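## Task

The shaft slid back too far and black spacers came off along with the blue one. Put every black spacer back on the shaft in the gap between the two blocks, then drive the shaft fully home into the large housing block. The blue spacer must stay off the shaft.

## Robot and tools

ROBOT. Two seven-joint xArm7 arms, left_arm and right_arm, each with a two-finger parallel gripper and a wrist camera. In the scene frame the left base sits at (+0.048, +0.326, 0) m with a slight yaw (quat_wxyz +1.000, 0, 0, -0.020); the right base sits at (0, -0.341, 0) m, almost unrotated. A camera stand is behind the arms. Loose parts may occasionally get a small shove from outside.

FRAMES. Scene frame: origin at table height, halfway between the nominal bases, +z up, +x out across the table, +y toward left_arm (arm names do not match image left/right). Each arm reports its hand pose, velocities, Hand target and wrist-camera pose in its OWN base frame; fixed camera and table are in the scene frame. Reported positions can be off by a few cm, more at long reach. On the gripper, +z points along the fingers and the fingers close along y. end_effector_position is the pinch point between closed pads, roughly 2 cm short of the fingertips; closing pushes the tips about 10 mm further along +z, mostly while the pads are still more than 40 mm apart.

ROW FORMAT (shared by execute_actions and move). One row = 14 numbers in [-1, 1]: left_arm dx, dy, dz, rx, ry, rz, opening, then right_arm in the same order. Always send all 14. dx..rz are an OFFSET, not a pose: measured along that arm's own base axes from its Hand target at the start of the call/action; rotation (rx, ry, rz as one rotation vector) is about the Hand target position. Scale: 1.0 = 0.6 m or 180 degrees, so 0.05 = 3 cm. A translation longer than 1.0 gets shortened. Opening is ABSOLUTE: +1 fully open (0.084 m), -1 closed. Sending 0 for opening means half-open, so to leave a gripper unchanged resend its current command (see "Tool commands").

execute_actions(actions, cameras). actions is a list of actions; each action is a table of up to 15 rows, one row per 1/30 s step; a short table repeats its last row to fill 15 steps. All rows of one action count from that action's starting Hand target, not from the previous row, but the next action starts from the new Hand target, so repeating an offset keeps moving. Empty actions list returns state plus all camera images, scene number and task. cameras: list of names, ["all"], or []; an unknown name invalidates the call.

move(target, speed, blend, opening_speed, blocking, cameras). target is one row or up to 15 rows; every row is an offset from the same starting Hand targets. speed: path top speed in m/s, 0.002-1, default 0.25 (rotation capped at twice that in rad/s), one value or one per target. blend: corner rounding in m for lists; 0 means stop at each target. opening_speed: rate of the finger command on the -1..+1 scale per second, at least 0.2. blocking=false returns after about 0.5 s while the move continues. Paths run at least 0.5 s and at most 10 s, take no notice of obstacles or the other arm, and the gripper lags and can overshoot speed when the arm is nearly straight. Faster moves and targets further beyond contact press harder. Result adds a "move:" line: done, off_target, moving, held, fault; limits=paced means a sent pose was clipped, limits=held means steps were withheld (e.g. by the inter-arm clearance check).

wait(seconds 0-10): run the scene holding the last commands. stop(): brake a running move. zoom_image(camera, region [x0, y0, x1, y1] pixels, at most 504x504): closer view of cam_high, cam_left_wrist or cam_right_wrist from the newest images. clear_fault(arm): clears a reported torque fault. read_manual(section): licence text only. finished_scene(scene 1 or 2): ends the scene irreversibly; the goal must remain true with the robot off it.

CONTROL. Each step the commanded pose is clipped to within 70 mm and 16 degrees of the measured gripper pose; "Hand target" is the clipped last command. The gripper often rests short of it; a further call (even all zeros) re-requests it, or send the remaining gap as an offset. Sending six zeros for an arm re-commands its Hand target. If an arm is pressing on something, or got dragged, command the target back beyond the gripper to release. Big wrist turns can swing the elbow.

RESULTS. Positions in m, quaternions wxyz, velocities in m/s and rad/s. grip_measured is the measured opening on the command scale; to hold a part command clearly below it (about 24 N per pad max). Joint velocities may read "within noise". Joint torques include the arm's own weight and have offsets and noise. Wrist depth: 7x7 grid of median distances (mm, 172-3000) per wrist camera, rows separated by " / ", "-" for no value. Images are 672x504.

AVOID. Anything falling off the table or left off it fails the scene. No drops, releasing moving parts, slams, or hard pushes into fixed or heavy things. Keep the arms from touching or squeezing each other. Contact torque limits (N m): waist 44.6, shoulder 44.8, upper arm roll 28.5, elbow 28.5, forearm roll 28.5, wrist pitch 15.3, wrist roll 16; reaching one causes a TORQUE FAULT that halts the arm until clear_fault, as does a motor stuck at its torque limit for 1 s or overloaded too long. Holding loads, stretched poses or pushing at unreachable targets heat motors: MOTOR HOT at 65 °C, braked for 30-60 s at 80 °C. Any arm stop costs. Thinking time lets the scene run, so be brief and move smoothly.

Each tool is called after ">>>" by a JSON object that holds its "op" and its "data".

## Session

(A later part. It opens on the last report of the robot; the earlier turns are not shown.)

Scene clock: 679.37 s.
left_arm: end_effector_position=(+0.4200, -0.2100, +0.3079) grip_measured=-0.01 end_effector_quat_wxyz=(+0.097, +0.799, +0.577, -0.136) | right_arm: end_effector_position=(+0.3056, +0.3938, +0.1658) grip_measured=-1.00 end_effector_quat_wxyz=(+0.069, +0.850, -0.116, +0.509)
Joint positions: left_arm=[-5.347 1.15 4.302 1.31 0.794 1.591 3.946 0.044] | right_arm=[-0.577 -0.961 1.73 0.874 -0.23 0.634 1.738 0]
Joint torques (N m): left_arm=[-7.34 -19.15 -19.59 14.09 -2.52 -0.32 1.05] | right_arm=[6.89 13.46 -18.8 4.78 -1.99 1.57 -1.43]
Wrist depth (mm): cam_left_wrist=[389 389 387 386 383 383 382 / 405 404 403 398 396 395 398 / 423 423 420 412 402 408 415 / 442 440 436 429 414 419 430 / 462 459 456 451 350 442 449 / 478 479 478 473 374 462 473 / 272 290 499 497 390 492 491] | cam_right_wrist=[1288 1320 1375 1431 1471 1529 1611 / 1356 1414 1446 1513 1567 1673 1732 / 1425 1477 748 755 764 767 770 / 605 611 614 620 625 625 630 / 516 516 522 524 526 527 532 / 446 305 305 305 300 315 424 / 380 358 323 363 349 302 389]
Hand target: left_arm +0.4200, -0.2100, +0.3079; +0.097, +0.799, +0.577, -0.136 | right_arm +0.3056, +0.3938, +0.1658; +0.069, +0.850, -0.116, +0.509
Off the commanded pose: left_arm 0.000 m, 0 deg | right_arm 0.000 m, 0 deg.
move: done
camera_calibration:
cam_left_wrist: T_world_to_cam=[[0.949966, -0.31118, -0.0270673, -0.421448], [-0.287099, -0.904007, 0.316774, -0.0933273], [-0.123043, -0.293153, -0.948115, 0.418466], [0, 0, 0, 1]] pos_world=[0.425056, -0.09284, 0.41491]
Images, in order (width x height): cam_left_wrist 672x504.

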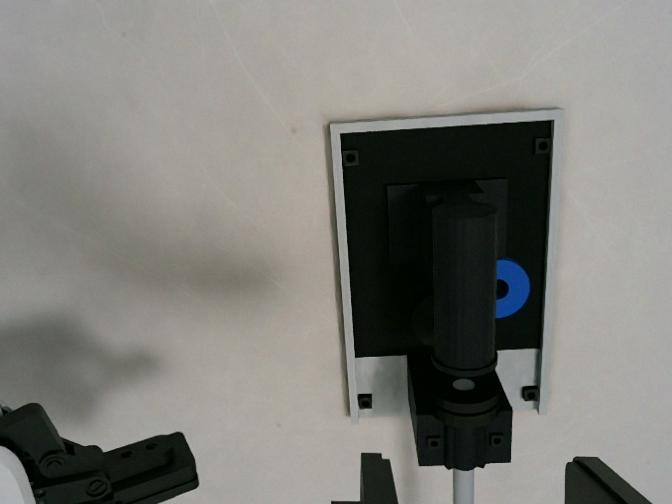

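>>> {"op": "move", "data": {"target": [0,0,0,0,0,0,0,0.02,0,-0.07,0,0,0,-1], "speed": 0.2, "cameras": ["cam_right_wrist"]}}

>>> {"op": "zoom_image", "data": {"camera": "cam_right_wrist", "region": [200, 300, 500, 504]}}

Scene clock: 680.57 s.
left_arm: end_effector_position=(+0.4200, -0.2100, +0.3079) grip_measured=-0.01 end_effector_quat_wxyz=(+0.097, +0.799, +0.577, -0.136) | right_arm: end_effector_position=(+0.3176, +0.3938, +0.1238) grip_measured=-1.00 end_effector_quat_wxyz=(+0.069, +0.850, -0.116, +0.509)
Joint positions: left_arm=[-5.347 1.15 4.302 1.31 0.794 1.591 3.946 0.044] | right_arm=[-0.673 -1.021 1.832 0.883 -0.209 0.557 1.791 0]
Joint torques (N m): left_arm=[-7.1 -19.08 -19.48 13.99 -2.45 -0.4 1.11] | right_arm=[-6.69 5.14 -15.05 9.84 2.93 -2.47 1.51]
Wrist depth (mm): cam_left_wrist=[389 389 387 385 384 383 383 / 406 405 403 398 396 396 398 / 424 426 422 412 402 408 416 / 439 440 436 429 414 419 430 / 459 458 456 450 350 441 451 / 286 326 469 473 374 463 471 / 288 319 499 495 390 492 492] | cam_right_wrist=[1266 1302 1361 1414 1474 1582 1649 / 1350 1377 1462 1462 1526 1582 1686 / 633 637 644 649 655 661 663 / 518 521 525 531 536 538 542 / 439 272 274 274 272 286 455 / 381 296 292 331 360 270 376 / 324 304 297 307 307 286 333]
Hand target: left_arm +0.4200, -0.2100, +0.3079; +0.097, +0.799, +0.577, -0.136 | right_arm +0.3176, +0.3938, +0.1238; +0.069, +0.850, -0.116, +0.509
Off the commanded pose: left_arm 0.000 m, 0 deg | right_arm 0.000 m, 0 deg.
move: done
camera_calibration:
cam_right_wrist: T_world_to_cam=[[-0.27391, -0.961571, 0.0188374, 0.490097], [-0.460614, 0.113965, -0.880254, 0.277174], [0.84428, -0.249787, -0.474129, 0.0217808], [0, 0, 0, 1]] pos_world=[0.243524, 0.445115, 0.245079]
Images, in order (width x height): cam_right_wrist 672x504.

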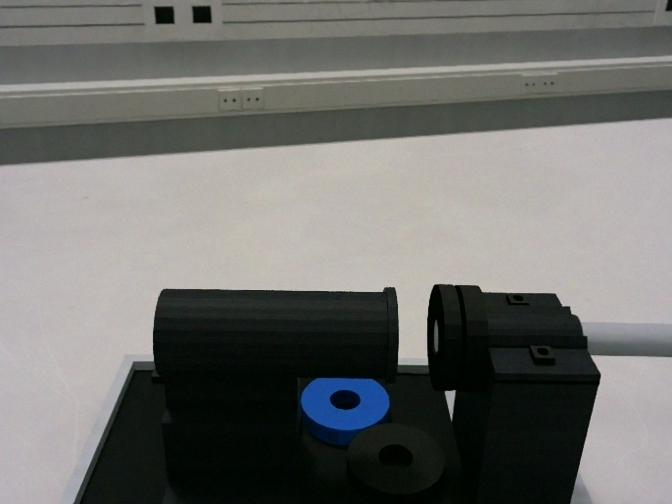

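Scaled by 1.680 from the camera's 672x504 image, which has a finer 960x720 frame.

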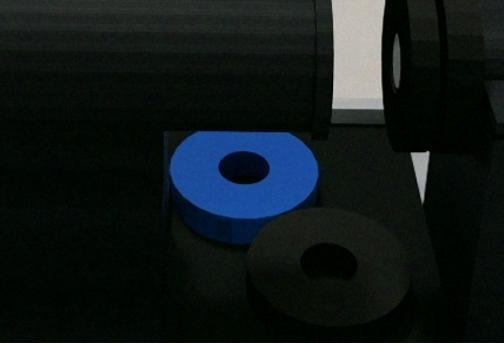

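>>> {"op": "move", "data": {"target": [[-0.1,0.15,-0.03,0,0,0,0,-0.03,-0.32,0.21,0.021,0.229,0.279,-1],[-0.1,0.15,-0.03,0,0,0,0,0.304,-0.3,0.26,0.042,0.458,0.558,-1]], "blend": [0.04,0], "speed": 0.35}}

>>> {"op": "move", "data": {"target": [0,0,0,0,0,0,0,0.0808,0.227,-0.32,0,0,0,-1], "speed": 0.25, "cameras": ["cam_right_wrist","cam_high"]}}

Scene clock: 686.67 s.
left_arm: end_effector_position=(+0.3600, -0.1200, +0.2899) grip_measured=-0.01 end_effector_quat_wxyz=(+0.097, +0.799, +0.577, -0.136) | right_arm: end_effector_position=(+0.4990, +0.2136, +0.2793) grip_measured=-1.00 end_effector_quat_wxyz=(-0.301, +0.756, +0.553, -0.178)
Joint positions: left_arm=[-5.009 1.314 4.153 1.023 0.777 1.662 3.975 0.044] | right_arm=[0.258 1.005 -0.295 2.707 0.718 2.301 -0.92 0]
Joint torques (N m): left_arm=[6.27 -8.94 -27.16 6.81 -2.53 -0.24 0.87] | right_arm=[-6.28 -24.82 1.17 16.31 -0.84 -2.23 1.47]
Wrist depth (mm): cam_left_wrist=[372 371 371 370 364 367 365 / 388 387 386 384 383 381 381 / 405 405 403 398 401 398 398 / 421 420 417 416 414 404 403 / 441 438 438 435 431 413 404 / 464 460 459 458 450 438 423 / 488 480 477 475 472 455 446] | cam_right_wrist=[614 678 611 545 480 331 371 / 785 681 605 539 474 329 366 / 813 700 596 535 470 424 371 / 801 691 589 527 466 322 317 / 790 679 580 523 477 333 342 / 778 666 577 520 469 428 380 / 755 662 566 512 467 428 376]
Hand target: left_arm +0.3600, -0.1200, +0.2899; +0.097, +0.799, +0.577, -0.136 | right_arm +0.5000, +0.2138, +0.2798; -0.305, +0.736, +0.559, -0.232
Off the commanded pose: left_arm 0.000 m, 0 deg | right_arm 0.001 m, 7 deg.
elbow stopped short (right arm): the move would have taken joint 4 (elbow) straighter than the controller allows.
move: off_target (right_arm); limits=paced

Scene clock: 688.43 s.
left_arm: end_effector_position=(+0.3600, -0.1200, +0.2899) grip_measured=-0.01 end_effector_quat_wxyz=(+0.097, +0.799, +0.577, -0.136) | right_arm: end_effector_position=(+0.5475, +0.3496, +0.0876) grip_measured=-1.00 end_effector_quat_wxyz=(-0.292, +0.780, +0.544, -0.104)
Joint positions: left_arm=[-5.009 1.314 4.153 1.023 0.777 1.662 3.975 0.044] | right_arm=[0.404 1.301 -0.179 2.707 0.686 1.784 -0.875 0]
Joint torques (N m): left_arm=[5.67 -8.73 -26.88 6.7 -2.57 -0.43 0.92] | right_arm=[-6.27 -26.23 1.51 18.3 -1 -2.73 1.47]
Wrist depth (mm): cam_left_wrist=[373 371 371 369 364 367 366 / 389 387 386 384 384 382 380 / 405 404 403 399 399 398 398 / 421 420 417 416 415 404 402 / 439 439 437 436 429 412 406 / 462 460 459 456 452 440 425 / 487 479 476 475 474 456 447] | cam_right_wrist=[417 358 323 290 262 241 220 / 398 349 315 283 256 233 216 / 388 337 298 266 239 218 212 / 384 328 182 261 236 220 208 / 383 - 179 209 225 216 204 / 373 - 177 203 218 212 200 / - - - 233 212 206 197]
Hand target: left_arm +0.3600, -0.1200, +0.2899; +0.097, +0.799, +0.577, -0.136 | right_arm +0.5485, +0.3500, +0.0878; -0.305, +0.736, +0.559, -0.232
Off the commanded pose: left_arm 0.000 m, 0 deg | right_arm 0.001 m, 16 deg.
elbow stopped short (right arm): the move would have taken joint 4 (elbow) straighter than the controller allows.
move: off_target (right_arm)
camera_calibration:
cam_right_wrist: T_world_to_cam=[[0.8003, -0.230223, -0.55364, -0.282421], [-0.374218, -0.913224, -0.16119, 0.605099], [-0.468488, 0.336182, -0.817007, 0.343488], [0, 0, 0, 1]] pos_world=[0.613381, 0.372096, 0.221808]
Images, in order (width x height): cam_high 672x504, cam_right_wrist 672x504.

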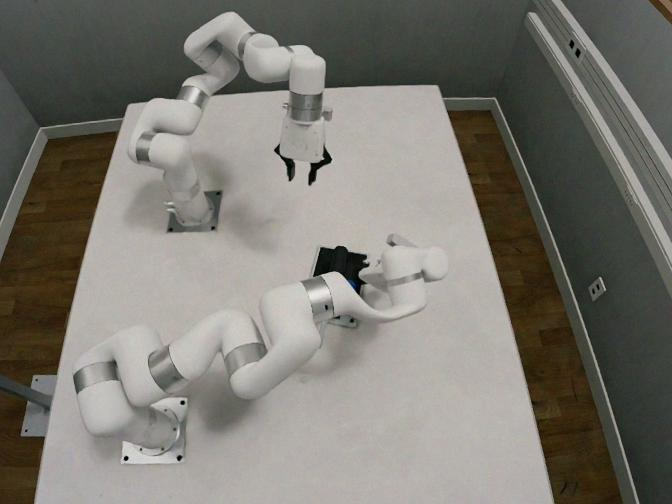

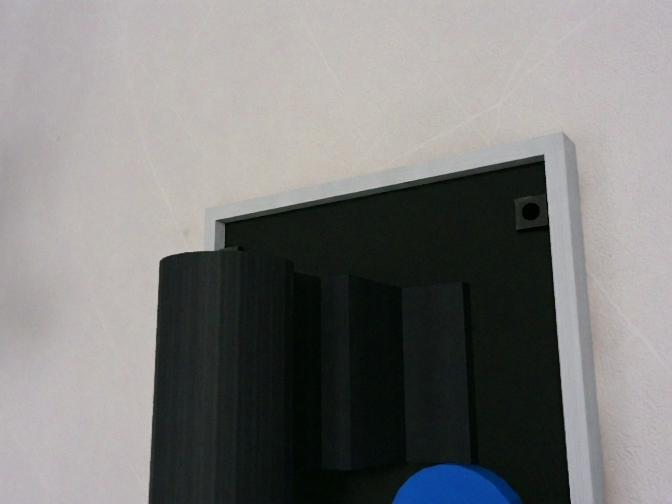

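>>> {"op": "move", "data": {"target": [0,0,0,0,0,0,0,0,0,-0.097,0,0,0,-1], "speed": 0.06, "cameras": ["cam_right_wrist","cam_left_wrist"]}}

Scene clock: 691.53 s.
left_arm: end_effector_position=(+0.3600, -0.1200, +0.2899) grip_measured=-0.01 end_effector_quat_wxyz=(+0.097, +0.799, +0.577, -0.136) | right_arm: end_effector_position=(+0.5473, +0.3498, +0.0309) grip_measured=-1.00 end_effector_quat_wxyz=(-0.287, +0.779, +0.547, -0.108)
Joint positions: left_arm=[-5.009 1.314 4.153 1.023 0.777 1.662 3.975 0.044] | right_arm=[0.377 1.383 -0.015 2.707 0.522 1.693 -0.887 0]
Joint torques (N m): left_arm=[5.83 -9 -27.01 6.72 -2.61 -0.34 0.91] | right_arm=[-17.32 -1.24 -10.86 -1.18 -10.26 -14.42 1.34]
Wrist depth (mm): cam_left_wrist=[373 372 370 370 365 366 366 / 389 388 386 383 383 381 381 / 405 405 403 397 400 399 397 / 420 419 418 416 415 405 404 / 440 438 437 434 428 412 405 / 463 459 459 458 451 439 408 / 487 479 478 475 475 456 446] | cam_right_wrist=[307 270 237 215 197 178 - / 299 261 230 202 182 174 - / 287 241 218 195 181 - - / - - 203 187 177 - - / - - 177 180 176 - - / - - - 176 174 - - / - - - 173 - - -]
Hand target: left_arm +0.3600, -0.1200, +0.2899; +0.097, +0.799, +0.577, -0.136 | right_arm +0.5485, +0.3500, +0.0296; -0.305, +0.736, +0.559, -0.232
Off the commanded pose: left_arm 0.000 m, 0 deg | right_arm 0.002 m, 15 deg.
elbow stopped short (right arm): the move would have taken joint 4 (elbow) straighter than the controller allows.
elbow read too straight (right arm): the controller reads joint 4 (elbow) straighter than it allows; while it does, the hand can move without a command.
move: off_target (right_arm)
camera_calibration:
cam_left_wrist: T_world_to_cam=[[0.949966, -0.31118, -0.0270673, -0.336931], [-0.287099, -0.904007, 0.316774, -0.0234907], [-0.123043, -0.293153, -0.948115, 0.420402], [0, 0, 0, 1]] pos_world=[0.365056, -0.00283996, 0.39691]
cam_right_wrist: T_world_to_cam=[[0.802699, -0.228422, -0.550906, -0.315636], [-0.365764, -0.918173, -0.152235, 0.592871], [-0.471052, 0.323701, -0.820565, 0.30291], [0, 0, 0, 1]] pos_world=[0.612898, 0.374207, 0.164928]
Images, in order (width x height): cam_left_wrist 672x504, cam_right_wrist 672x504.

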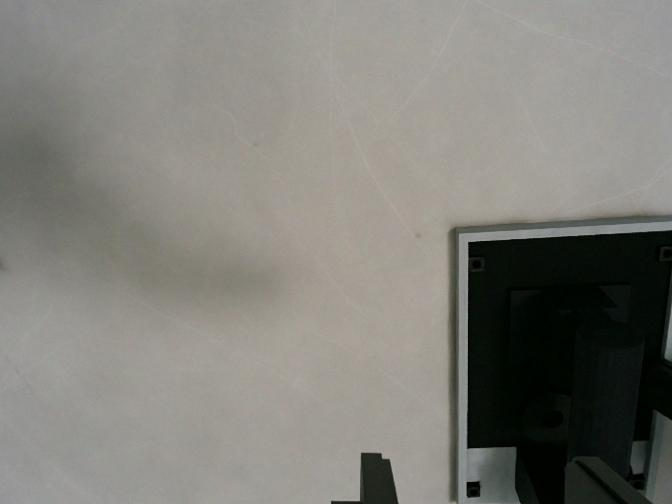

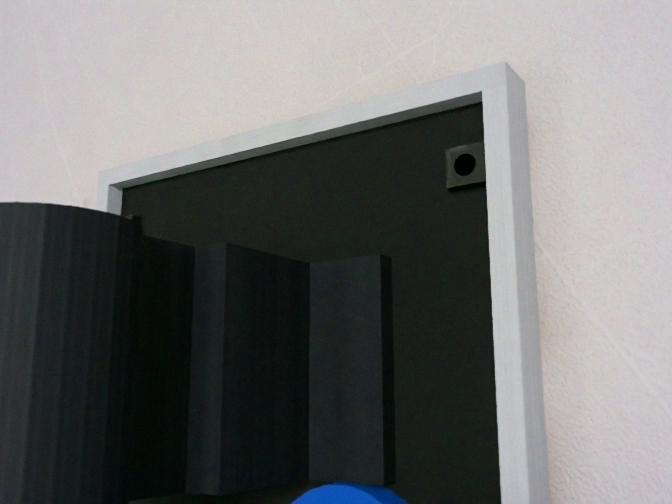

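>>> {"op": "move", "data": {"target": [[0,0,0,0,0,0,0,0,0,0.004,0,0,0,-1],[0,0,0,0,0,0,0,-0.032,0.009,0.004,0,0,0,-1]], "speed": 0.03, "cameras": ["cam_left_wrist"]}}

>>> {"op": "zoom_image", "data": {"camera": "cam_left_wrist", "region": [440, 244, 672, 504]}}

Scene clock: 701.30 s.
left_arm: end_effector_position=(+0.3600, -0.1200, +0.2899) grip_measured=-0.01 end_effector_quat_wxyz=(+0.097, +0.799, +0.577, -0.136) | right_arm: end_effector_position=(+0.5284, +0.3550, +0.0320) grip_measured=-1.00 end_effector_quat_wxyz=(-0.293, +0.770, +0.550, -0.137)
Joint positions: left_arm=[-5.009 1.314 4.153 1.023 0.777 1.662 3.975 0.044] | right_arm=[0.314 1.401 0.359 2.707 0.176 1.716 -0.798 0]
Joint torques (N m): left_arm=[5.81 -9.02 -27.04 6.89 -2.43 -0.59 0.85] | right_arm=[-3.52 -15.82 4.07 6.11 -1.85 1.61 1.44]
Wrist depth (mm): cam_left_wrist=[373 370 370 369 365 367 366 / 388 387 385 385 383 382 381 / 406 405 403 397 400 397 397 / 421 420 417 417 412 404 403 / 440 439 436 435 429 412 407 / 463 462 458 456 450 439 396 / 486 480 477 475 472 455 375] | cam_right_wrist=[312 272 234 212 192 177 - / 306 264 223 194 178 - - / 297 272 219 193 178 - - / - - - 185 175 - - / - - - - - - - / - - - - - - - / - - - - - - -]
Hand target: left_arm +0.3600, -0.1200, +0.2899; +0.097, +0.799, +0.577, -0.136 | right_arm +0.5293, +0.3554, +0.0320; -0.305, +0.736, +0.559, -0.232
Off the commanded pose: left_arm 0.000 m, 0 deg | right_arm 0.001 m, 12 deg.
elbow stopped short (right arm): the move would have taken joint 4 (elbow) straighter than the controller allows.
move: off_target (right_arm)
camera_calibration:
cam_left_wrist: T_world_to_cam=[[0.949966, -0.31118, -0.0270673, -0.336931], [-0.287099, -0.904007, 0.316774, -0.0234907], [-0.123043, -0.293153, -0.948115, 0.420402], [0, 0, 0, 1]] pos_world=[0.365056, -0.00283996, 0.39691]
Images, in order (width x height): cam_left_wrist 672x504.

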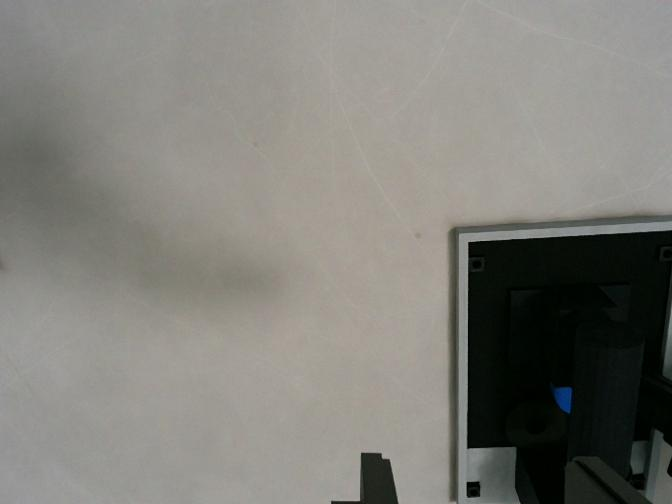

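Scaled by 1.938 from the camera's 672x504 image, which has a finer 960x720 frame.

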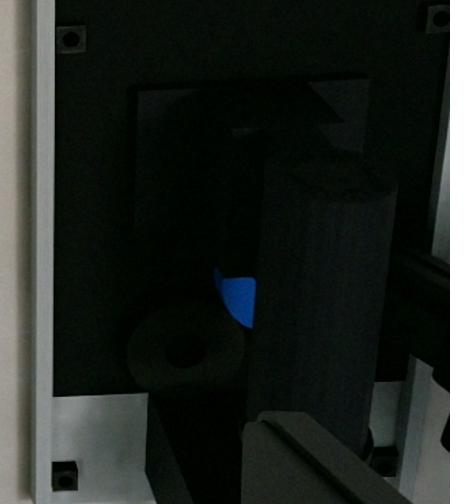

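>>> {"op": "move", "data": {"target": [0,0,0,0,0,0,0,-0.034,0.0095,0,0,0,0,-1], "speed": 0.03, "cameras": ["cam_left_wrist"]}}

>>> {"op": "zoom_image", "data": {"camera": "cam_left_wrist", "region": [440, 244, 672, 504]}}

Scene clock: 705.30 s.
left_arm: end_effector_position=(+0.3600, -0.1200, +0.2899) grip_measured=-0.01 end_effector_quat_wxyz=(+0.097, +0.799, +0.577, -0.136) | right_arm: end_effector_position=(+0.5079, +0.3608, +0.0320) grip_measured=-1.00 end_effector_quat_wxyz=(-0.298, +0.760, +0.553, -0.167)
Joint positions: left_arm=[-5.009 1.314 4.153 1.023 0.777 1.662 3.975 0.044] | right_arm=[0.319 1.412 0.433 2.707 0.114 1.764 -0.768 0]
Joint torques (N m): left_arm=[5.78 -8.88 -27.2 6.99 -2.31 -0.33 0.85] | right_arm=[-6.45 -21.21 5.51 16.46 -0.92 1.39 1.44]
Wrist depth (mm): cam_left_wrist=[373 372 370 369 365 366 364 / 389 387 387 384 383 381 380 / 406 405 402 398 400 398 398 / 421 419 417 416 415 404 403 / 440 439 437 435 429 412 405 / 464 461 459 458 451 435 347 / 488 481 478 475 472 456 355] | cam_right_wrist=[321 275 233 209 189 - - / 316 271 220 193 177 - - / 309 268 214 192 179 - - / - - - - - - - / - - - - - - - / - - - - - - - / - - - - - - -]
Hand target: left_arm +0.3600, -0.1200, +0.2899; +0.097, +0.799, +0.577, -0.136 | right_arm +0.5089, +0.3611, +0.0320; -0.305, +0.736, +0.559, -0.232
Off the commanded pose: left_arm 0.000 m, 0 deg | right_arm 0.001 m, 8 deg.
elbow stopped short (right arm): the move would have taken joint 4 (elbow) straighter than the controller allows.
move: off_target (right_arm)
camera_calibration:
cam_left_wrist: T_world_to_cam=[[0.949966, -0.31118, -0.0270673, -0.336931], [-0.287099, -0.904007, 0.316774, -0.0234907], [-0.123043, -0.293153, -0.948115, 0.420402], [0, 0, 0, 1]] pos_world=[0.365056, -0.00283996, 0.39691]
Images, in order (width x height): cam_left_wrist 672x504.

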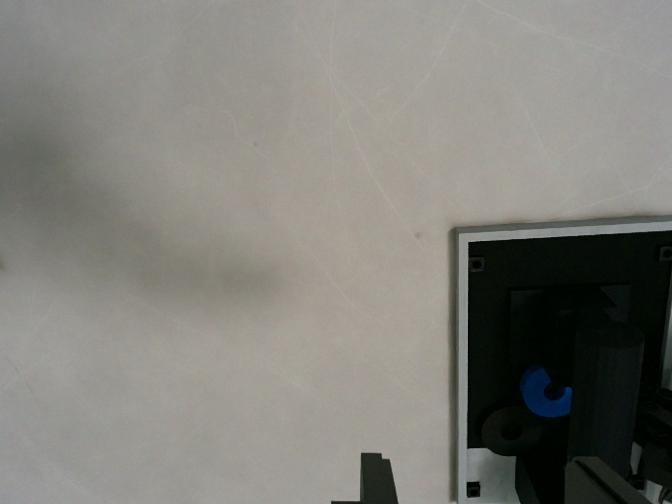

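Scaled by 1.938 from the camera's 672x504 image, which has a finer 960x720 frame.

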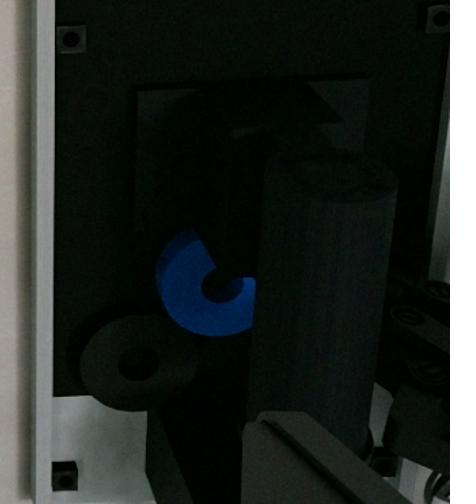

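>>> {"op": "move", "data": {"target": [[0,0,0,0,0,0,0,0.08,-0.02,0.12,0,0,0,-1],[0,0,0,0,0,0,0,0.06,-0.2,0.35,0,-0.05,-0.02,-1],[0,0,0,0,0,0,0.35,-0.147,-0.333,0.2267,0.1246,-0.2741,-0.1108,0]], "blend": [0.03,0.03,0], "speed": 0.25}}

>>> {"op": "move", "data": {"target": [[0.047,-0.304,-0.18,0.1153,-0.2081,-0.4544,0.35,0,0,0,0,0,0,0]], "speed": 0.3, "cameras": ["cam_left_wrist","cam_right_wrist"]}}

Scene clock: 710.10 s.
left_arm: end_effector_position=(+0.3600, -0.1200, +0.2899) grip_measured=+0.34 end_effector_quat_wxyz=(+0.097, +0.799, +0.577, -0.136) | right_arm: end_effector_position=(+0.4207, +0.1613, +0.1680) grip_measured=-0.01 end_effector_quat_wxyz=(-0.213, +0.776, +0.536, +0.256)
Joint positions: left_arm=[-5.009 1.314 4.153 1.023 0.777 1.662 3.975 0.059] | right_arm=[-0.369 -0.128 0.502 0.686 1.05 0.805 -1.837 0.044]
Joint torques (N m): left_arm=[5.95 -9.19 -26.75 7.16 -2.38 -0.68 0.7] | right_arm=[6.28 -14.28 -3.21 11.42 2.99 -2.86 -1.33]
Wrist depth (mm): cam_left_wrist=[373 371 370 370 365 367 365 / 389 387 385 385 383 381 380 / 406 405 403 399 400 399 397 / 422 419 417 416 415 405 402 / 440 439 437 434 429 413 406 / 462 462 459 456 450 435 428 / 488 478 479 475 472 451 461] | cam_right_wrist=[570 560 553 549 543 538 534 / 509 505 495 340 457 485 479 / 452 445 441 315 417 434 428 / 416 411 406 289 294 391 395 / 383 381 378 275 279 361 369 / 355 346 344 328 322 338 342 / 328 324 323 321 312 317 315]
Hand target: left_arm +0.3600, -0.1200, +0.2899; +0.097, +0.799, +0.577, -0.136 | right_arm +0.4207, +0.1613, +0.1680; -0.213, +0.776, +0.536, +0.256
Off the commanded pose: left_arm 0.000 m, 0 deg | right_arm 0.000 m, 0 deg.
elbow stopped short (right arm): the move would have taken joint 4 (elbow) straighter than the controller allows.
move: done; limits=paced

Scene clock: 713.30 s.
left_arm: end_effector_position=(+0.3882, -0.3024, +0.1819) grip_measured=+0.34 end_effector_quat_wxyz=(+0.020, +0.978, -0.117, +0.171) | right_arm: end_effector_position=(+0.4207, +0.1613, +0.1680) grip_measured=-0.01 end_effector_quat_wxyz=(-0.213, +0.776, +0.536, +0.256)
Joint positions: left_arm=[-5.57 1.188 4.442 0.912 1.445 1.458 4.936 0.059] | right_arm=[-0.369 -0.128 0.502 0.686 1.05 0.805 -1.837 0.044]
Joint torques (N m): left_arm=[-7.05 -16.47 -20.21 9.38 3.1 -3.57 1.25] | right_arm=[6.69 -13.49 -3.32 11.58 3.03 -2.69 -1.34]
Wrist depth (mm): cam_left_wrist=[403 401 401 399 398 397 397 / 383 383 380 381 380 378 378 / 365 365 364 363 362 361 360 / 349 348 347 347 345 346 344 / 338 329 328 328 327 328 331 / 324 228 226 226 224 232 239 / 312 303 297 296 291 232 308] | cam_right_wrist=[- - 198 549 540 535 530 / 492 474 221 338 457 481 481 / 451 447 442 315 418 433 428 / 415 409 407 289 294 392 397 / 384 380 378 275 278 361 367 / 356 347 344 328 322 338 344 / 326 325 322 321 312 317 315]
Hand target: left_arm +0.3882, -0.3024, +0.1819; +0.020, +0.978, -0.117, +0.171 | right_arm +0.4207, +0.1613, +0.1680; -0.213, +0.776, +0.536, +0.256
Off the commanded pose: left_arm 0.000 m, 0 deg | right_arm 0.000 m, 0 deg.
move: done
camera_calibration:
cam_left_wrist: T_world_to_cam=[[-0.217879, -0.975789, -0.0191019, -0.172367], [-0.911964, 0.210521, -0.35214, 0.555204], [0.347636, -0.0593037, -0.935752, 0.153751], [0, 0, 0, 1]] pos_world=[0.415321, -0.275958, 0.33609]
cam_right_wrist: T_world_to_cam=[[0.942251, -0.333029, -0.0354153, -0.30999], [-0.280888, -0.728254, -0.625098, 0.40747], [0.182384, 0.598947, -0.779743, 0.0906109], [0, 0, 0, 1]] pos_world=[0.390016, 0.139236, 0.314384]
Images, in order (width x height): cam_left_wrist 672x504, cam_right_wrist 672x504.

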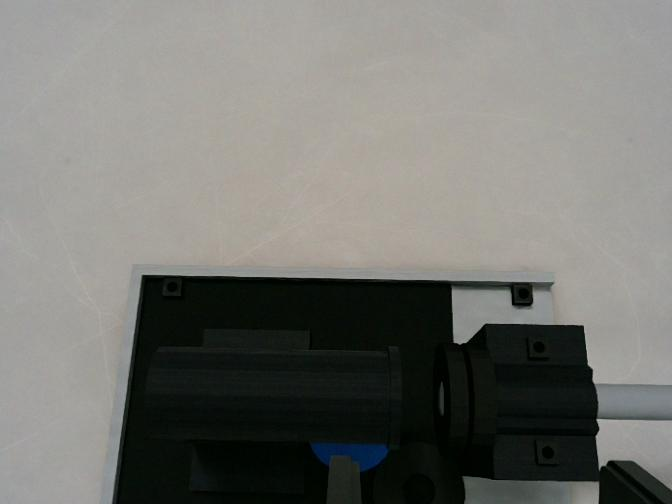

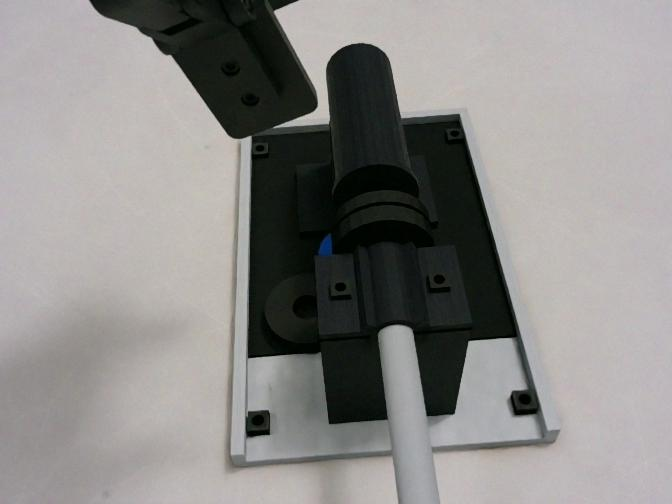

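>>> {"op": "move", "data": {"target": [[0.0152,-0.0087,-0.2,-0.0191,-0.0811,0,-1,0,0,0,0,0,0,0],[0.0152,-0.0087,-0.2375,-0.0191,-0.0811,0,-1,0,0,0,0,0,0,0],[-0.0233,0.0091,-0.2375,-0.0191,-0.0811,0,-1,0,0,0,0,0,0,0],[-0.0233,0.0091,-0.1,-0.0191,-0.0811,0,-1,0,0,0,0,0,0,0]], "speed": [0.2,0.02,0.04,0.1], "cameras": ["cam_right_wrist"]}}

Scene clock: 715.20 s.
left_arm: end_effector_position=(+0.3655, -0.3085, +0.0807) grip_measured=-1.00 end_effector_quat_wxyz=(+0.031, +0.955, -0.144, +0.256) | right_arm: end_effector_position=(+0.4207, +0.1613, +0.1680) grip_measured=-0.01 end_effector_quat_wxyz=(-0.213, +0.776, +0.536, +0.256)
Joint positions: left_arm=[-5.565 1.215 4.691 0.678 1.867 1.282 4.715 0] | right_arm=[-0.369 -0.128 0.502 0.686 1.05 0.805 -1.837 0.044]
Joint torques (N m): left_arm=[3.12 -13.51 -28.15 4.27 2.71 -1.21 0.6] | right_arm=[6.09 -13.02 -3.42 11.83 2.86 -2.59 -1.38]
Wrist depth (mm): cam_left_wrist=[336 335 334 331 331 322 327 / 309 307 306 304 302 302 300 / 284 283 282 281 281 279 278 / 257 - - - - - - / - - - - - - - / 220 187 208 214 220 174 223 / 213 207 206 205 - 208 211] | cam_right_wrist=[212 264 549 548 541 539 532 / 205 245 499 339 457 482 480 / 207 229 430 316 417 433 429 / 229 240 299 291 294 392 397 / 382 380 378 275 279 362 368 / 356 347 344 328 321 339 342 / 327 325 323 321 312 317 315]
Hand target: left_arm +0.3655, -0.3085, +0.0807; +0.031, +0.955, -0.144, +0.256 (not the last commanded pose) | right_arm +0.4207, +0.1613, +0.1680; -0.213, +0.776, +0.536, +0.256
Tool commands: left_gripper/opening=-1.0 right_gripper/opening=+0.0
Off the commanded pose: left_arm 0.044 m, 6 deg | right_arm 0.000 m, 0 deg.
TORQUE FAULT: the external load on joint 4 (elbow) of the left arm reached its load limit, and that arm stopped. The contact can be on any part of that arm beyond that joint, not only on its tool. A torque fault puts only its own arm into a fault stop. That arm's remaining commands of this call were not run. The hold on joint 4 (elbow) of that arm was moved back by the arm itself, up to 3 degrees, as the stop began. That arm is still stopped at the end of this call. While its stop runs, that arm, its gripper or tool too, takes no new command.
CLEAR FAULT: the left arm stays stopped (state 4) until you call clear_fault(arm="left_arm").
End effector pose when the fault began: left_arm: position (+0.3908, -0.3057, +0.0896), quat_wxyz (+0.031, +0.957, -0.119, +0.263)
Joint positions when the fault began: left_arm=[-5.564 1.214 4.689 0.731 1.865 1.283 4.718 0]
move: fault (left_arm); path passed 1 of 4 targets
camera_calibration:
cam_right_wrist: T_world_to_cam=[[0.942251, -0.333029, -0.0354153, -0.30999], [-0.280888, -0.728254, -0.625098, 0.40747], [0.182384, 0.598947, -0.779743, 0.0906109], [0, 0, 0, 1]] pos_world=[0.390016, 0.139236, 0.314384]
Images, in order (width x height): cam_right_wrist 672x504.

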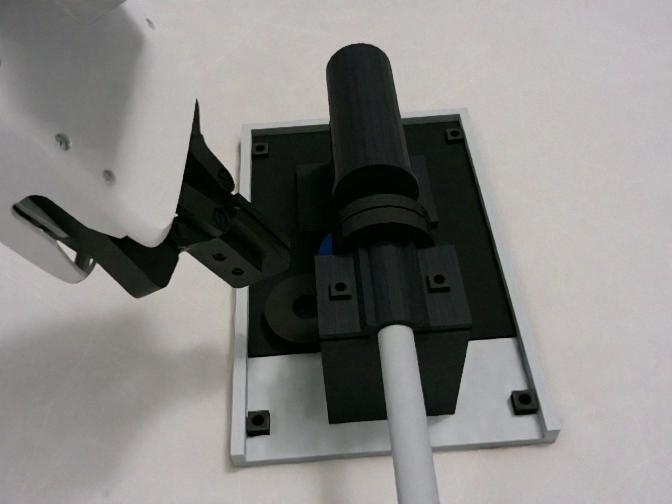

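>>> {"op": "clear_fault", "data": {"arm": "left_arm"}}

>>> {"op": "move", "data": {"target": [[0.022,0,0.02,0,0,0,-1,0,0,0,0,0,0,0],[0.0343,0.0054,-0.03,0,0,0,-1,0,0,0,0,0,0,0],[0.0343,0.0054,-0.0685,0,0,0,-1,0,0,0,0,0,0,0]], "speed": [0.1,0.05,0.02], "cameras": ["cam_right_wrist"]}}

Scene clock: 715.63 s.
left_arm: end_effector_position=(+0.3655, -0.3085, +0.0807) grip_measured=-1.00 end_effector_quat_wxyz=(+0.031, +0.955, -0.144, +0.256) | right_arm: end_effector_position=(+0.4207, +0.1613, +0.1680) grip_measured=-0.01 end_effector_quat_wxyz=(-0.213, +0.776, +0.536, +0.256)
Joint positions: left_arm=[-5.565 1.215 4.691 0.678 1.867 1.282 4.715 0] | right_arm=[-0.369 -0.128 0.502 0.686 1.05 0.805 -1.837 0.044]
Joint torques (N m): left_arm=[2.92 -12.89 -28.28 4.33 2.63 -1.06 0.52] | right_arm=[6.61 -13.11 -3.32 11.78 2.98 -2.61 -1.34]
Wrist depth (mm): cam_left_wrist=[336 335 332 331 330 321 326 / 309 307 305 304 303 301 300 / 284 283 282 282 281 279 278 / 257 - - - - - - / - - - - - - - / 220 186 209 215 220 175 223 / 213 207 206 205 - 208 211] | cam_right_wrist=[212 263 552 549 542 537 529 / 205 245 498 339 458 484 481 / 210 229 430 315 415 434 427 / 229 239 299 290 293 392 396 / 382 379 378 275 279 360 368 / 356 347 344 328 322 337 342 / 326 324 322 321 312 317 315]
Hand target: left_arm +0.3655, -0.3085, +0.0807; +0.031, +0.955, -0.144, +0.256 (not the last commanded pose) | right_arm +0.4207, +0.1613, +0.1680; -0.213, +0.776, +0.536, +0.256
Tool commands: left_gripper/opening=-1.0 right_gripper/opening=+0.0
Off the commanded pose: left_arm 0.044 m, 6 deg | right_arm 0.000 m, 0 deg.
TORQUE FAULT, CONTINUED: the left arm's stop, for the torque fault of joint 4 (elbow) that an earlier result reported, is over. The call counts as one of the actions that you can send in this scene. The hold on joint 4 (elbow) of that arm was moved back by the arm itself, up to 3 degrees, as the stop began. That arm's target is now where it stood when the stop ended, not its last command. That arm's gripper keeps its grip as last carried out, and that arm accepts commands again: back off and push less far.
CLEAR FAULT: your call cleared the left arm's torque fault. If a joint's load stays at its limit, that arm stops again at once.

Scene clock: 718.63 s.
left_arm: end_effector_position=(+0.3861, -0.3055, +0.0400) grip_measured=-1.00 end_effector_quat_wxyz=(+0.032, +0.955, -0.144, +0.256) | right_arm: end_effector_position=(+0.4207, +0.1613, +0.1680) grip_measured=-0.01 end_effector_quat_wxyz=(-0.213, +0.776, +0.536, +0.256)
Joint positions: left_arm=[-5.596 1.255 4.824 0.728 1.987 1.229 4.715 0] | right_arm=[-0.369 -0.128 0.502 0.686 1.05 0.805 -1.837 0.044]
Joint torques (N m): left_arm=[-8.85 -3.98 6.33 3.85 0.06 -1.5 -0.86] | right_arm=[6.56 -12.24 -3.31 11.82 2.94 -2.35 -1.22]
Wrist depth (mm): cam_left_wrist=[279 277 276 275 274 272 271 / 255 255 253 252 251 250 249 / 236 235 234 233 - - - / - - - - - - - / - - - - - - - / - - - 178 - - - / - - - - - - -] | cam_right_wrist=[209 268 551 548 542 537 531 / 215 248 483 340 458 484 480 / 223 242 314 315 417 432 427 / 243 247 302 289 293 391 397 / 382 371 327 275 279 360 368 / 355 347 345 328 321 337 342 / 327 325 322 320 313 317 316]
Hand target: left_arm +0.3860, -0.3053, +0.0396; +0.031, +0.955, -0.144, +0.256 | right_arm +0.4207, +0.1613, +0.1680; -0.213, +0.776, +0.536, +0.256
Off the commanded pose: left_arm 0.001 m, 0 deg | right_arm 0.000 m, 0 deg.
move: done
camera_calibration:
cam_right_wrist: T_world_to_cam=[[0.942251, -0.333029, -0.0354153, -0.30999], [-0.280888, -0.728254, -0.625098, 0.40747], [0.182384, 0.598947, -0.779743, 0.0906109], [0, 0, 0, 1]] pos_world=[0.390016, 0.139236, 0.314384]
Images, in order (width x height): cam_right_wrist 672x504.

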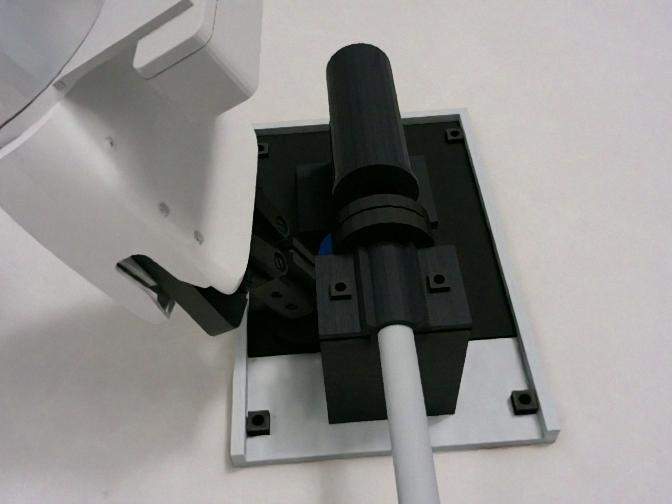

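>>> {"op": "move", "data": {"target": [[-0.038,0.018,0,0,0,0,-1,0,0,0,0,0,0,0],[-0.038,0.018,0.16,0,0,0,-1,0,0,0,0,0,0,0]], "speed": [0.03,0.1], "cameras": ["cam_right_wrist"]}}

Scene clock: 721.20 s.
left_arm: end_effector_position=(+0.3632, -0.2945, +0.1355) grip_measured=-1.00 end_effector_quat_wxyz=(+0.031, +0.955, -0.144, +0.256) | right_arm: end_effector_position=(+0.4207, +0.1613, +0.1680) grip_measured=-0.01 end_effector_quat_wxyz=(-0.213, +0.776, +0.536, +0.256)
Joint positions: left_arm=[-5.465 1.192 4.515 0.657 1.715 1.326 4.799 0] | right_arm=[-0.369 -0.128 0.502 0.686 1.05 0.805 -1.837 0.044]
Joint torques (N m): left_arm=[5.5 -13.41 -27.56 13.85 -1.36 0.19 1.24] | right_arm=[6.52 -12.11 -3.3 11.75 2.7 -2.19 -1.36]
Wrist depth (mm): cam_left_wrist=[417 415 413 403 408 406 404 / 383 380 378 377 368 373 372 / 354 351 350 347 346 340 343 / 328 326 326 324 308 306 320 / 312 206 204 198 203 205 211 / 286 206 199 200 261 199 276 / 270 261 258 258 257 257 264] | cam_right_wrist=[189 251 553 549 542 537 532 / 204 238 485 339 458 485 480 / 450 433 431 315 415 433 428 / 415 411 407 289 294 391 396 / 384 381 378 275 279 362 368 / 355 347 344 328 321 337 341 / 327 324 322 321 312 317 315]
Hand target: left_arm +0.3632, -0.2945, +0.1356; +0.031, +0.955, -0.144, +0.256 | right_arm +0.4207, +0.1613, +0.1680; -0.213, +0.776, +0.536, +0.256
Off the commanded pose: left_arm 0.000 m, 0 deg | right_arm 0.000 m, 0 deg.
move: done
camera_calibration:
cam_right_wrist: T_world_to_cam=[[0.942251, -0.333029, -0.0354153, -0.30999], [-0.280888, -0.728254, -0.625098, 0.40747], [0.182384, 0.598947, -0.779743, 0.0906109], [0, 0, 0, 1]] pos_world=[0.390016, 0.139236, 0.314384]
Images, in order (width x height): cam_right_wrist 672x504.

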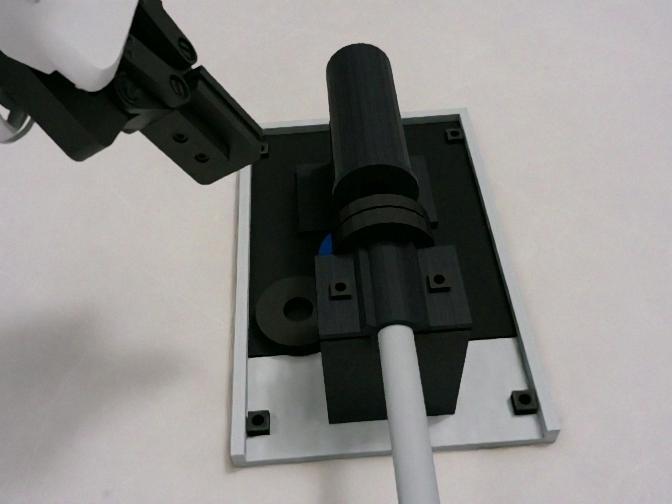

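>>> {"op": "move", "data": {"target": [[0.0192,-0.0727,-0.05,0.0191,0.0811,0,-1,0,0,0,0,0,0,0],[0.0192,-0.0727,-0.175,0.0191,0.0811,0,-1,0,0,0,0,0,0,0],[0.0276,-0.037,-0.175,0.0191,0.0811,0,-1,0,0,0,0,0,0,0],[0.0192,-0.055,0.0,0.0191,0.0811,0,0.35,0,0,0,0,0,0,0]], "speed": [0.15,0.04,0.03,0.1], "cameras": ["cam_right_wrist"]}}

Scene clock: 723.93 s.
left_arm: end_effector_position=(+0.3734, -0.3514, +0.1207) grip_measured=-1.00 end_effector_quat_wxyz=(+0.041, +0.977, -0.152, +0.145) | right_arm: end_effector_position=(+0.4207, +0.1613, +0.1680) grip_measured=-0.01 end_effector_quat_wxyz=(-0.213, +0.776, +0.536, +0.256)
Joint positions: left_arm=[-5.724 1.244 4.611 0.951 1.534 1.359 4.916 0] | right_arm=[-0.369 -0.128 0.502 0.686 1.05 0.805 -1.837 0.044]
Joint torques (N m): left_arm=[-0.37 -12.31 -31.25 7.98 0.89 -1.97 0.05] | right_arm=[6.35 -11.06 -3.29 11.93 2.92 -2.02 -1.35]
Wrist depth (mm): cam_left_wrist=[306 308 309 310 312 312 314 / 294 296 297 298 299 300 302 / 283 284 285 287 287 288 289 / 262 265 266 269 270 278 279 / 252 261 261 - 184 268 271 / - - - - 174 256 259 / 233 237 234 232 241 251 252] | cam_right_wrist=[- - 217 545 542 537 532 / - - 222 340 457 483 480 / - - 232 315 414 433 430 / - 176 228 283 294 392 397 / 383 381 369 275 279 361 368 / 356 347 345 328 322 337 341 / 326 326 323 321 311 317 316]
Hand target: left_arm +0.3734, -0.3514, +0.1207; +0.041, +0.977, -0.152, +0.145 (not the last commanded pose) | right_arm +0.4207, +0.1613, +0.1680; -0.213, +0.776, +0.536, +0.256
Tool commands: left_gripper/opening=-1.0 right_gripper/opening=+0.0
Off the commanded pose: left_arm 0.028 m, 3 deg | right_arm 0.000 m, 0 deg.
TORQUE FAULT: the external load on joint 3 (upper arm roll) of the left arm reached its load limit, and that arm stopped. The contact can be on any part of that arm beyond that joint, not only on its tool. A torque fault puts only its own arm into a fault stop. That arm's remaining commands of this call were not run. The hold on joint 3 (upper arm roll) of that arm was moved back by the arm itself, up to 3 degrees, as the stop began. That arm is still stopped at the end of this call. While its stop runs, that arm, its gripper or tool too, takes no new command.
CLEAR FAULT: the left arm stays stopped (state 4) until you call clear_fault(arm="left_arm").
End effector pose when the fault began: left_arm: position (+0.3749, -0.3386, +0.0967), quat_wxyz (+0.022, +0.980, -0.147, +0.129)
Joint positions when the fault began: left_arm=[-5.724 1.245 4.662 0.951 1.534 1.359 4.916 0]
move: fault (left_arm); path passed 1 of 4 targets; target 4's new opening was not sent
camera_calibration:
cam_right_wrist: T_world_to_cam=[[0.942251, -0.333029, -0.0354153, -0.30999], [-0.280888, -0.728254, -0.625098, 0.40747], [0.182384, 0.598947, -0.779743, 0.0906109], [0, 0, 0, 1]] pos_world=[0.390016, 0.139236, 0.314384]
Images, in order (width x height): cam_right_wrist 672x504.

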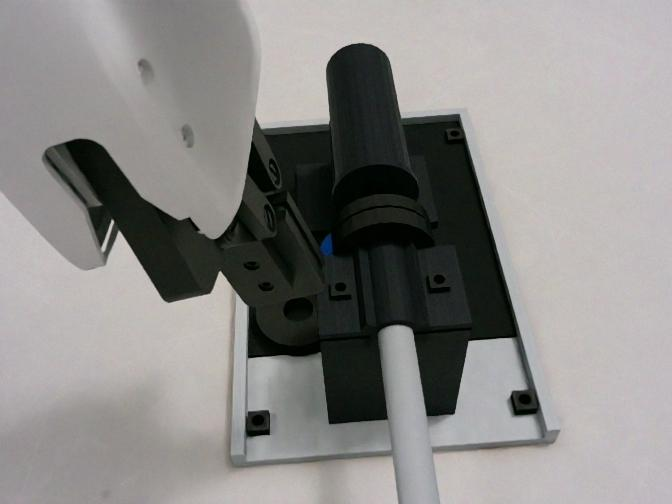

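>>> {"op": "clear_fault", "data": {"arm": "left_arm"}}

>>> {"op": "move", "data": {"target": [[-0.02,0.0245,0.03,0.0074,-0.0172,0.0244,-1,0,0,0,0,0,0,0],[-0.0075,0.0245,0,0.0074,-0.0172,0.0244,-1,0,0,0,0,0,0,0],[-0.0075,0.0245,-0.151,0.0074,-0.0172,0.0244,-1,0,0,0,0,0,0,0],[0.0002,0.0569,-0.151,0.0074,-0.0172,0.0244,-1,0,0,0,0,0,0,0],[-0.0025,0.0445,0.05,0.0074,-0.0172,0.0244,0.35,0,0,0,0,0,0,0]], "speed": [0.1,0.1,0.04,0.03,0.1], "cameras": ["cam_right_wrist"]}}

Scene clock: 724.43 s.
left_arm: end_effector_position=(+0.3734, -0.3514, +0.1207) grip_measured=-1.00 end_effector_quat_wxyz=(+0.041, +0.977, -0.152, +0.145) | right_arm: end_effector_position=(+0.4207, +0.1613, +0.1680) grip_measured=-0.01 end_effector_quat_wxyz=(-0.213, +0.776, +0.536, +0.256)
Joint positions: left_arm=[-5.724 1.244 4.611 0.951 1.534 1.359 4.916 0] | right_arm=[-0.369 -0.128 0.502 0.686 1.05 0.805 -1.837 0.044]
Joint torques (N m): left_arm=[-0.42 -12.41 -31.24 8.31 0.77 -1.82 0.17] | right_arm=[6.52 -11.36 -3.26 11.91 2.76 -1.95 -1.24]
Wrist depth (mm): cam_left_wrist=[307 307 310 311 312 313 314 / 294 295 296 297 299 300 302 / 283 284 284 286 286 288 289 / 262 265 266 270 271 278 279 / 251 260 261 - 184 268 271 / - - - - 174 256 258 / 233 237 235 232 241 252 252] | cam_right_wrist=[- - 217 547 541 532 531 / - - 222 339 456 484 479 / - - 232 314 415 432 428 / - 176 229 284 293 391 396 / 382 379 369 275 279 362 367 / 356 347 345 328 321 338 342 / 327 325 322 320 312 317 315]
Hand target: left_arm +0.3734, -0.3514, +0.1207; +0.041, +0.977, -0.152, +0.145 (not the last commanded pose) | right_arm +0.4207, +0.1613, +0.1680; -0.213, +0.776, +0.536, +0.256
Tool commands: left_gripper/opening=-1.0 right_gripper/opening=+0.0
Off the commanded pose: left_arm 0.028 m, 3 deg | right_arm 0.000 m, 0 deg.
TORQUE FAULT, CONTINUED: the left arm's stop, for the torque fault of joint 3 (upper arm roll) that an earlier result reported, is over. The call counts as one of the actions that you can send in this scene. The hold on joint 3 (upper arm roll) of that arm was moved back by the arm itself, up to 3 degrees, as the stop began. That arm's target is now where it stood when the stop ended, not its last command. That arm's gripper keeps its grip as last carried out, and that arm accepts commands again: back off and push less far.
CLEAR FAULT: your call cleared the left arm's torque fault. If a joint's load stays at its limit, that arm stops again at once.

Scene clock: 731.13 s.
left_arm: end_effector_position=(+0.3719, -0.3247, +0.1507) grip_measured=+0.34 end_effector_quat_wxyz=(+0.020, +0.978, -0.118, +0.171) | right_arm: end_effector_position=(+0.4207, +0.1613, +0.1680) grip_measured=-0.01 end_effector_quat_wxyz=(-0.213, +0.776, +0.536, +0.256)
Joint positions: left_arm=[-5.643 1.176 4.524 0.893 1.493 1.408 4.852 0.059] | right_arm=[-0.369 -0.128 0.502 0.686 1.05 0.805 -1.837 0.044]
Joint torques (N m): left_arm=[6.12 -16.36 -29.21 13.77 -1.47 -0.27 1.01] | right_arm=[6.6 -9.57 -3.32 12.13 2.57 -1.61 -1.23]
Wrist depth (mm): cam_left_wrist=[365 363 363 361 361 359 359 / 346 345 345 344 343 338 342 / 331 329 328 328 327 327 326 / 312 304 303 303 304 309 311 / 210 210 203 225 207 217 302 / 276 202 201 224 205 205 287 / 272 270 271 264 271 273 279] | cam_right_wrist=[- 243 534 546 542 536 529 / - 181 271 340 459 483 481 / - - 209 315 415 434 428 / 412 402 374 289 294 392 395 / 384 380 379 275 279 361 368 / 355 347 345 329 321 338 342 / 326 325 322 320 312 317 315]
Hand target: left_arm +0.3719, -0.3247, +0.1507; +0.020, +0.978, -0.118, +0.171 | right_arm +0.4207, +0.1613, +0.1680; -0.213, +0.776, +0.536, +0.256
Off the commanded pose: left_arm 0.000 m, 0 deg | right_arm 0.000 m, 0 deg.
move: done
camera_calibration:
cam_right_wrist: T_world_to_cam=[[0.942251, -0.333029, -0.0354153, -0.30999], [-0.280888, -0.728254, -0.625098, 0.40747], [0.182384, 0.598947, -0.779743, 0.0906109], [0, 0, 0, 1]] pos_world=[0.390016, 0.139236, 0.314384]
Images, in order (width x height): cam_right_wrist 672x504.

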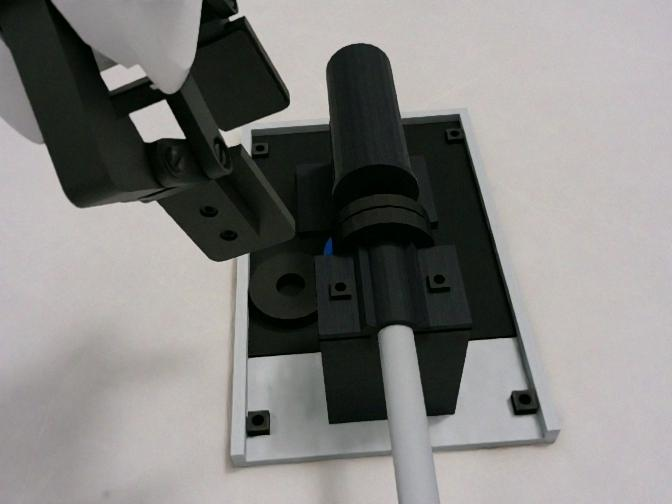

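>>> {"op": "move", "data": {"target": [[0.0238,0.0587,-0.1,0,0,0,0.17,0,0,0,0,0,0,0],[0.0238,0.0587,-0.2035,0,0,0,0.17,0,0,0,0,0,0,0],[0.0238,0.0587,-0.2035,0,0,0,-0.4,0,0,0,0,0,0,0]], "speed": [0.15,0.03,0.05], "cameras": ["cam_right_wrist"]}}

Scene clock: 735.63 s.
left_arm: end_effector_position=(+0.3862, -0.2898, +0.0289) grip_measured=+0.00 end_effector_quat_wxyz=(+0.020, +0.978, -0.118, +0.171) | right_arm: end_effector_position=(+0.4207, +0.1613, +0.1680) grip_measured=-0.01 end_effector_quat_wxyz=(-0.213, +0.776, +0.536, +0.256)
Joint positions: left_arm=[-5.587 1.288 4.816 0.803 1.791 1.251 4.809 0.044] | right_arm=[-0.369 -0.128 0.502 0.686 1.05 0.805 -1.837 0.044]
Joint torques (N m): left_arm=[1.33 -13.7 2.89 0.89 -2.82 4.18 -0.78] | right_arm=[6.59 -8.89 -3.15 12.48 2.33 -1.29 -1.19]
Wrist depth (mm): cam_left_wrist=[217 216 215 215 215 214 214 / 206 206 205 191 190 204 206 / 189 189 189 - 188 - - / - - - - - - - / - - - - - - - / - - - - - - - / - - - - - - -] | cam_right_wrist=[207 226 552 548 540 537 532 / 224 232 315 340 458 483 480 / 236 242 293 316 417 431 429 / 404 264 283 289 294 391 396 / 383 381 318 275 280 361 368 / 356 348 344 329 322 339 342 / 326 324 322 321 312 318 316]
Hand target: left_arm +0.3861, -0.2895, +0.0286; +0.020, +0.978, -0.118, +0.171 | right_arm +0.4207, +0.1613, +0.1680; -0.213, +0.776, +0.536, +0.256
Off the commanded pose: left_arm 0.000 m, 0 deg | right_arm 0.000 m, 0 deg.
move: done
camera_calibration:
cam_right_wrist: T_world_to_cam=[[0.942251, -0.333029, -0.0354153, -0.30999], [-0.280888, -0.728254, -0.625098, 0.40747], [0.182384, 0.598947, -0.779743, 0.0906109], [0, 0, 0, 1]] pos_world=[0.390016, 0.139236, 0.314384]
Images, in order (width x height): cam_right_wrist 672x504.

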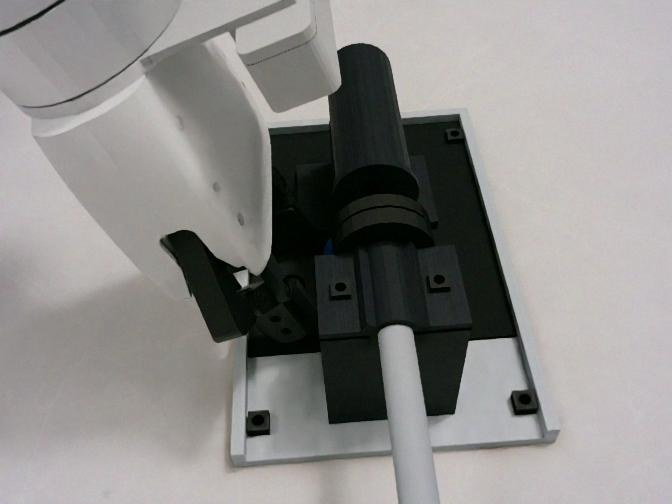

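Gripped (0.00 → full diameter). Lift gently and carry to table spot.

>>> {"op": "move", "data": {"target": [[0,0,0.06,0,0,0,-0.4,0,0,0,0,0,0,0],[-0.02,0.01,0.25,0,0,0,-0.4,0,0,0,0,0,0,0]], "speed": [0.03,0.1], "cameras": ["cam_right_wrist"]}}

Scene clock: 738.73 s.
left_arm: end_effector_position=(+0.3741, -0.2834, +0.1786) grip_measured=-0.01 end_effector_quat_wxyz=(+0.020, +0.978, -0.118, +0.171) | right_arm: end_effector_position=(+0.4207, +0.1613, +0.1680) grip_measured=-0.01 end_effector_quat_wxyz=(-0.213, +0.776, +0.536, +0.256)
Joint positions: left_arm=[-5.484 1.183 4.412 0.829 1.426 1.437 4.932 0.043] | right_arm=[-0.369 -0.128 0.502 0.686 1.05 0.805 -1.837 0.044]
Joint torques (N m): left_arm=[6.51 -15.21 -28.55 14.79 -1.42 -0.04 0.95] | right_arm=[6.54 -8.2 -3.49 12.35 2.42 -1.12 -1.19]
Wrist depth (mm): cam_left_wrist=[398 397 397 395 394 393 392 / 379 377 377 375 371 374 373 / 362 360 361 358 358 357 356 / 345 345 333 335 334 335 340 / 334 330 238 239 316 240 248 / 321 314 293 232 298 232 234 / 307 299 299 - - 301 302] | cam_right_wrist=[- 212 251 549 541 539 528 / 493 486 471 341 456 483 480 / 451 446 444 315 416 432 428 / 415 410 408 289 294 392 396 / 383 380 378 275 280 361 367 / 356 347 344 329 322 336 343 / 327 325 322 321 312 317 316]
Hand target: left_arm +0.3741, -0.2835, +0.1786; +0.020, +0.978, -0.118, +0.171 | right_arm +0.4207, +0.1613, +0.1680; -0.213, +0.776, +0.536, +0.256
Off the commanded pose: left_arm 0.000 m, 0 deg | right_arm 0.000 m, 0 deg.
move: done
camera_calibration:
cam_right_wrist: T_world_to_cam=[[0.942251, -0.333029, -0.0354153, -0.30999], [-0.280888, -0.728254, -0.625098, 0.40747], [0.182384, 0.598947, -0.779743, 0.0906109], [0, 0, 0, 1]] pos_world=[0.390016, 0.139236, 0.314384]
Images, in order (width x height): cam_right_wrist 672x504.

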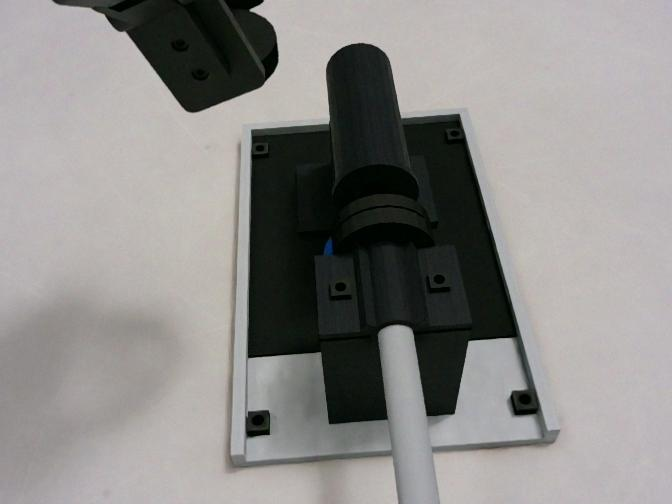

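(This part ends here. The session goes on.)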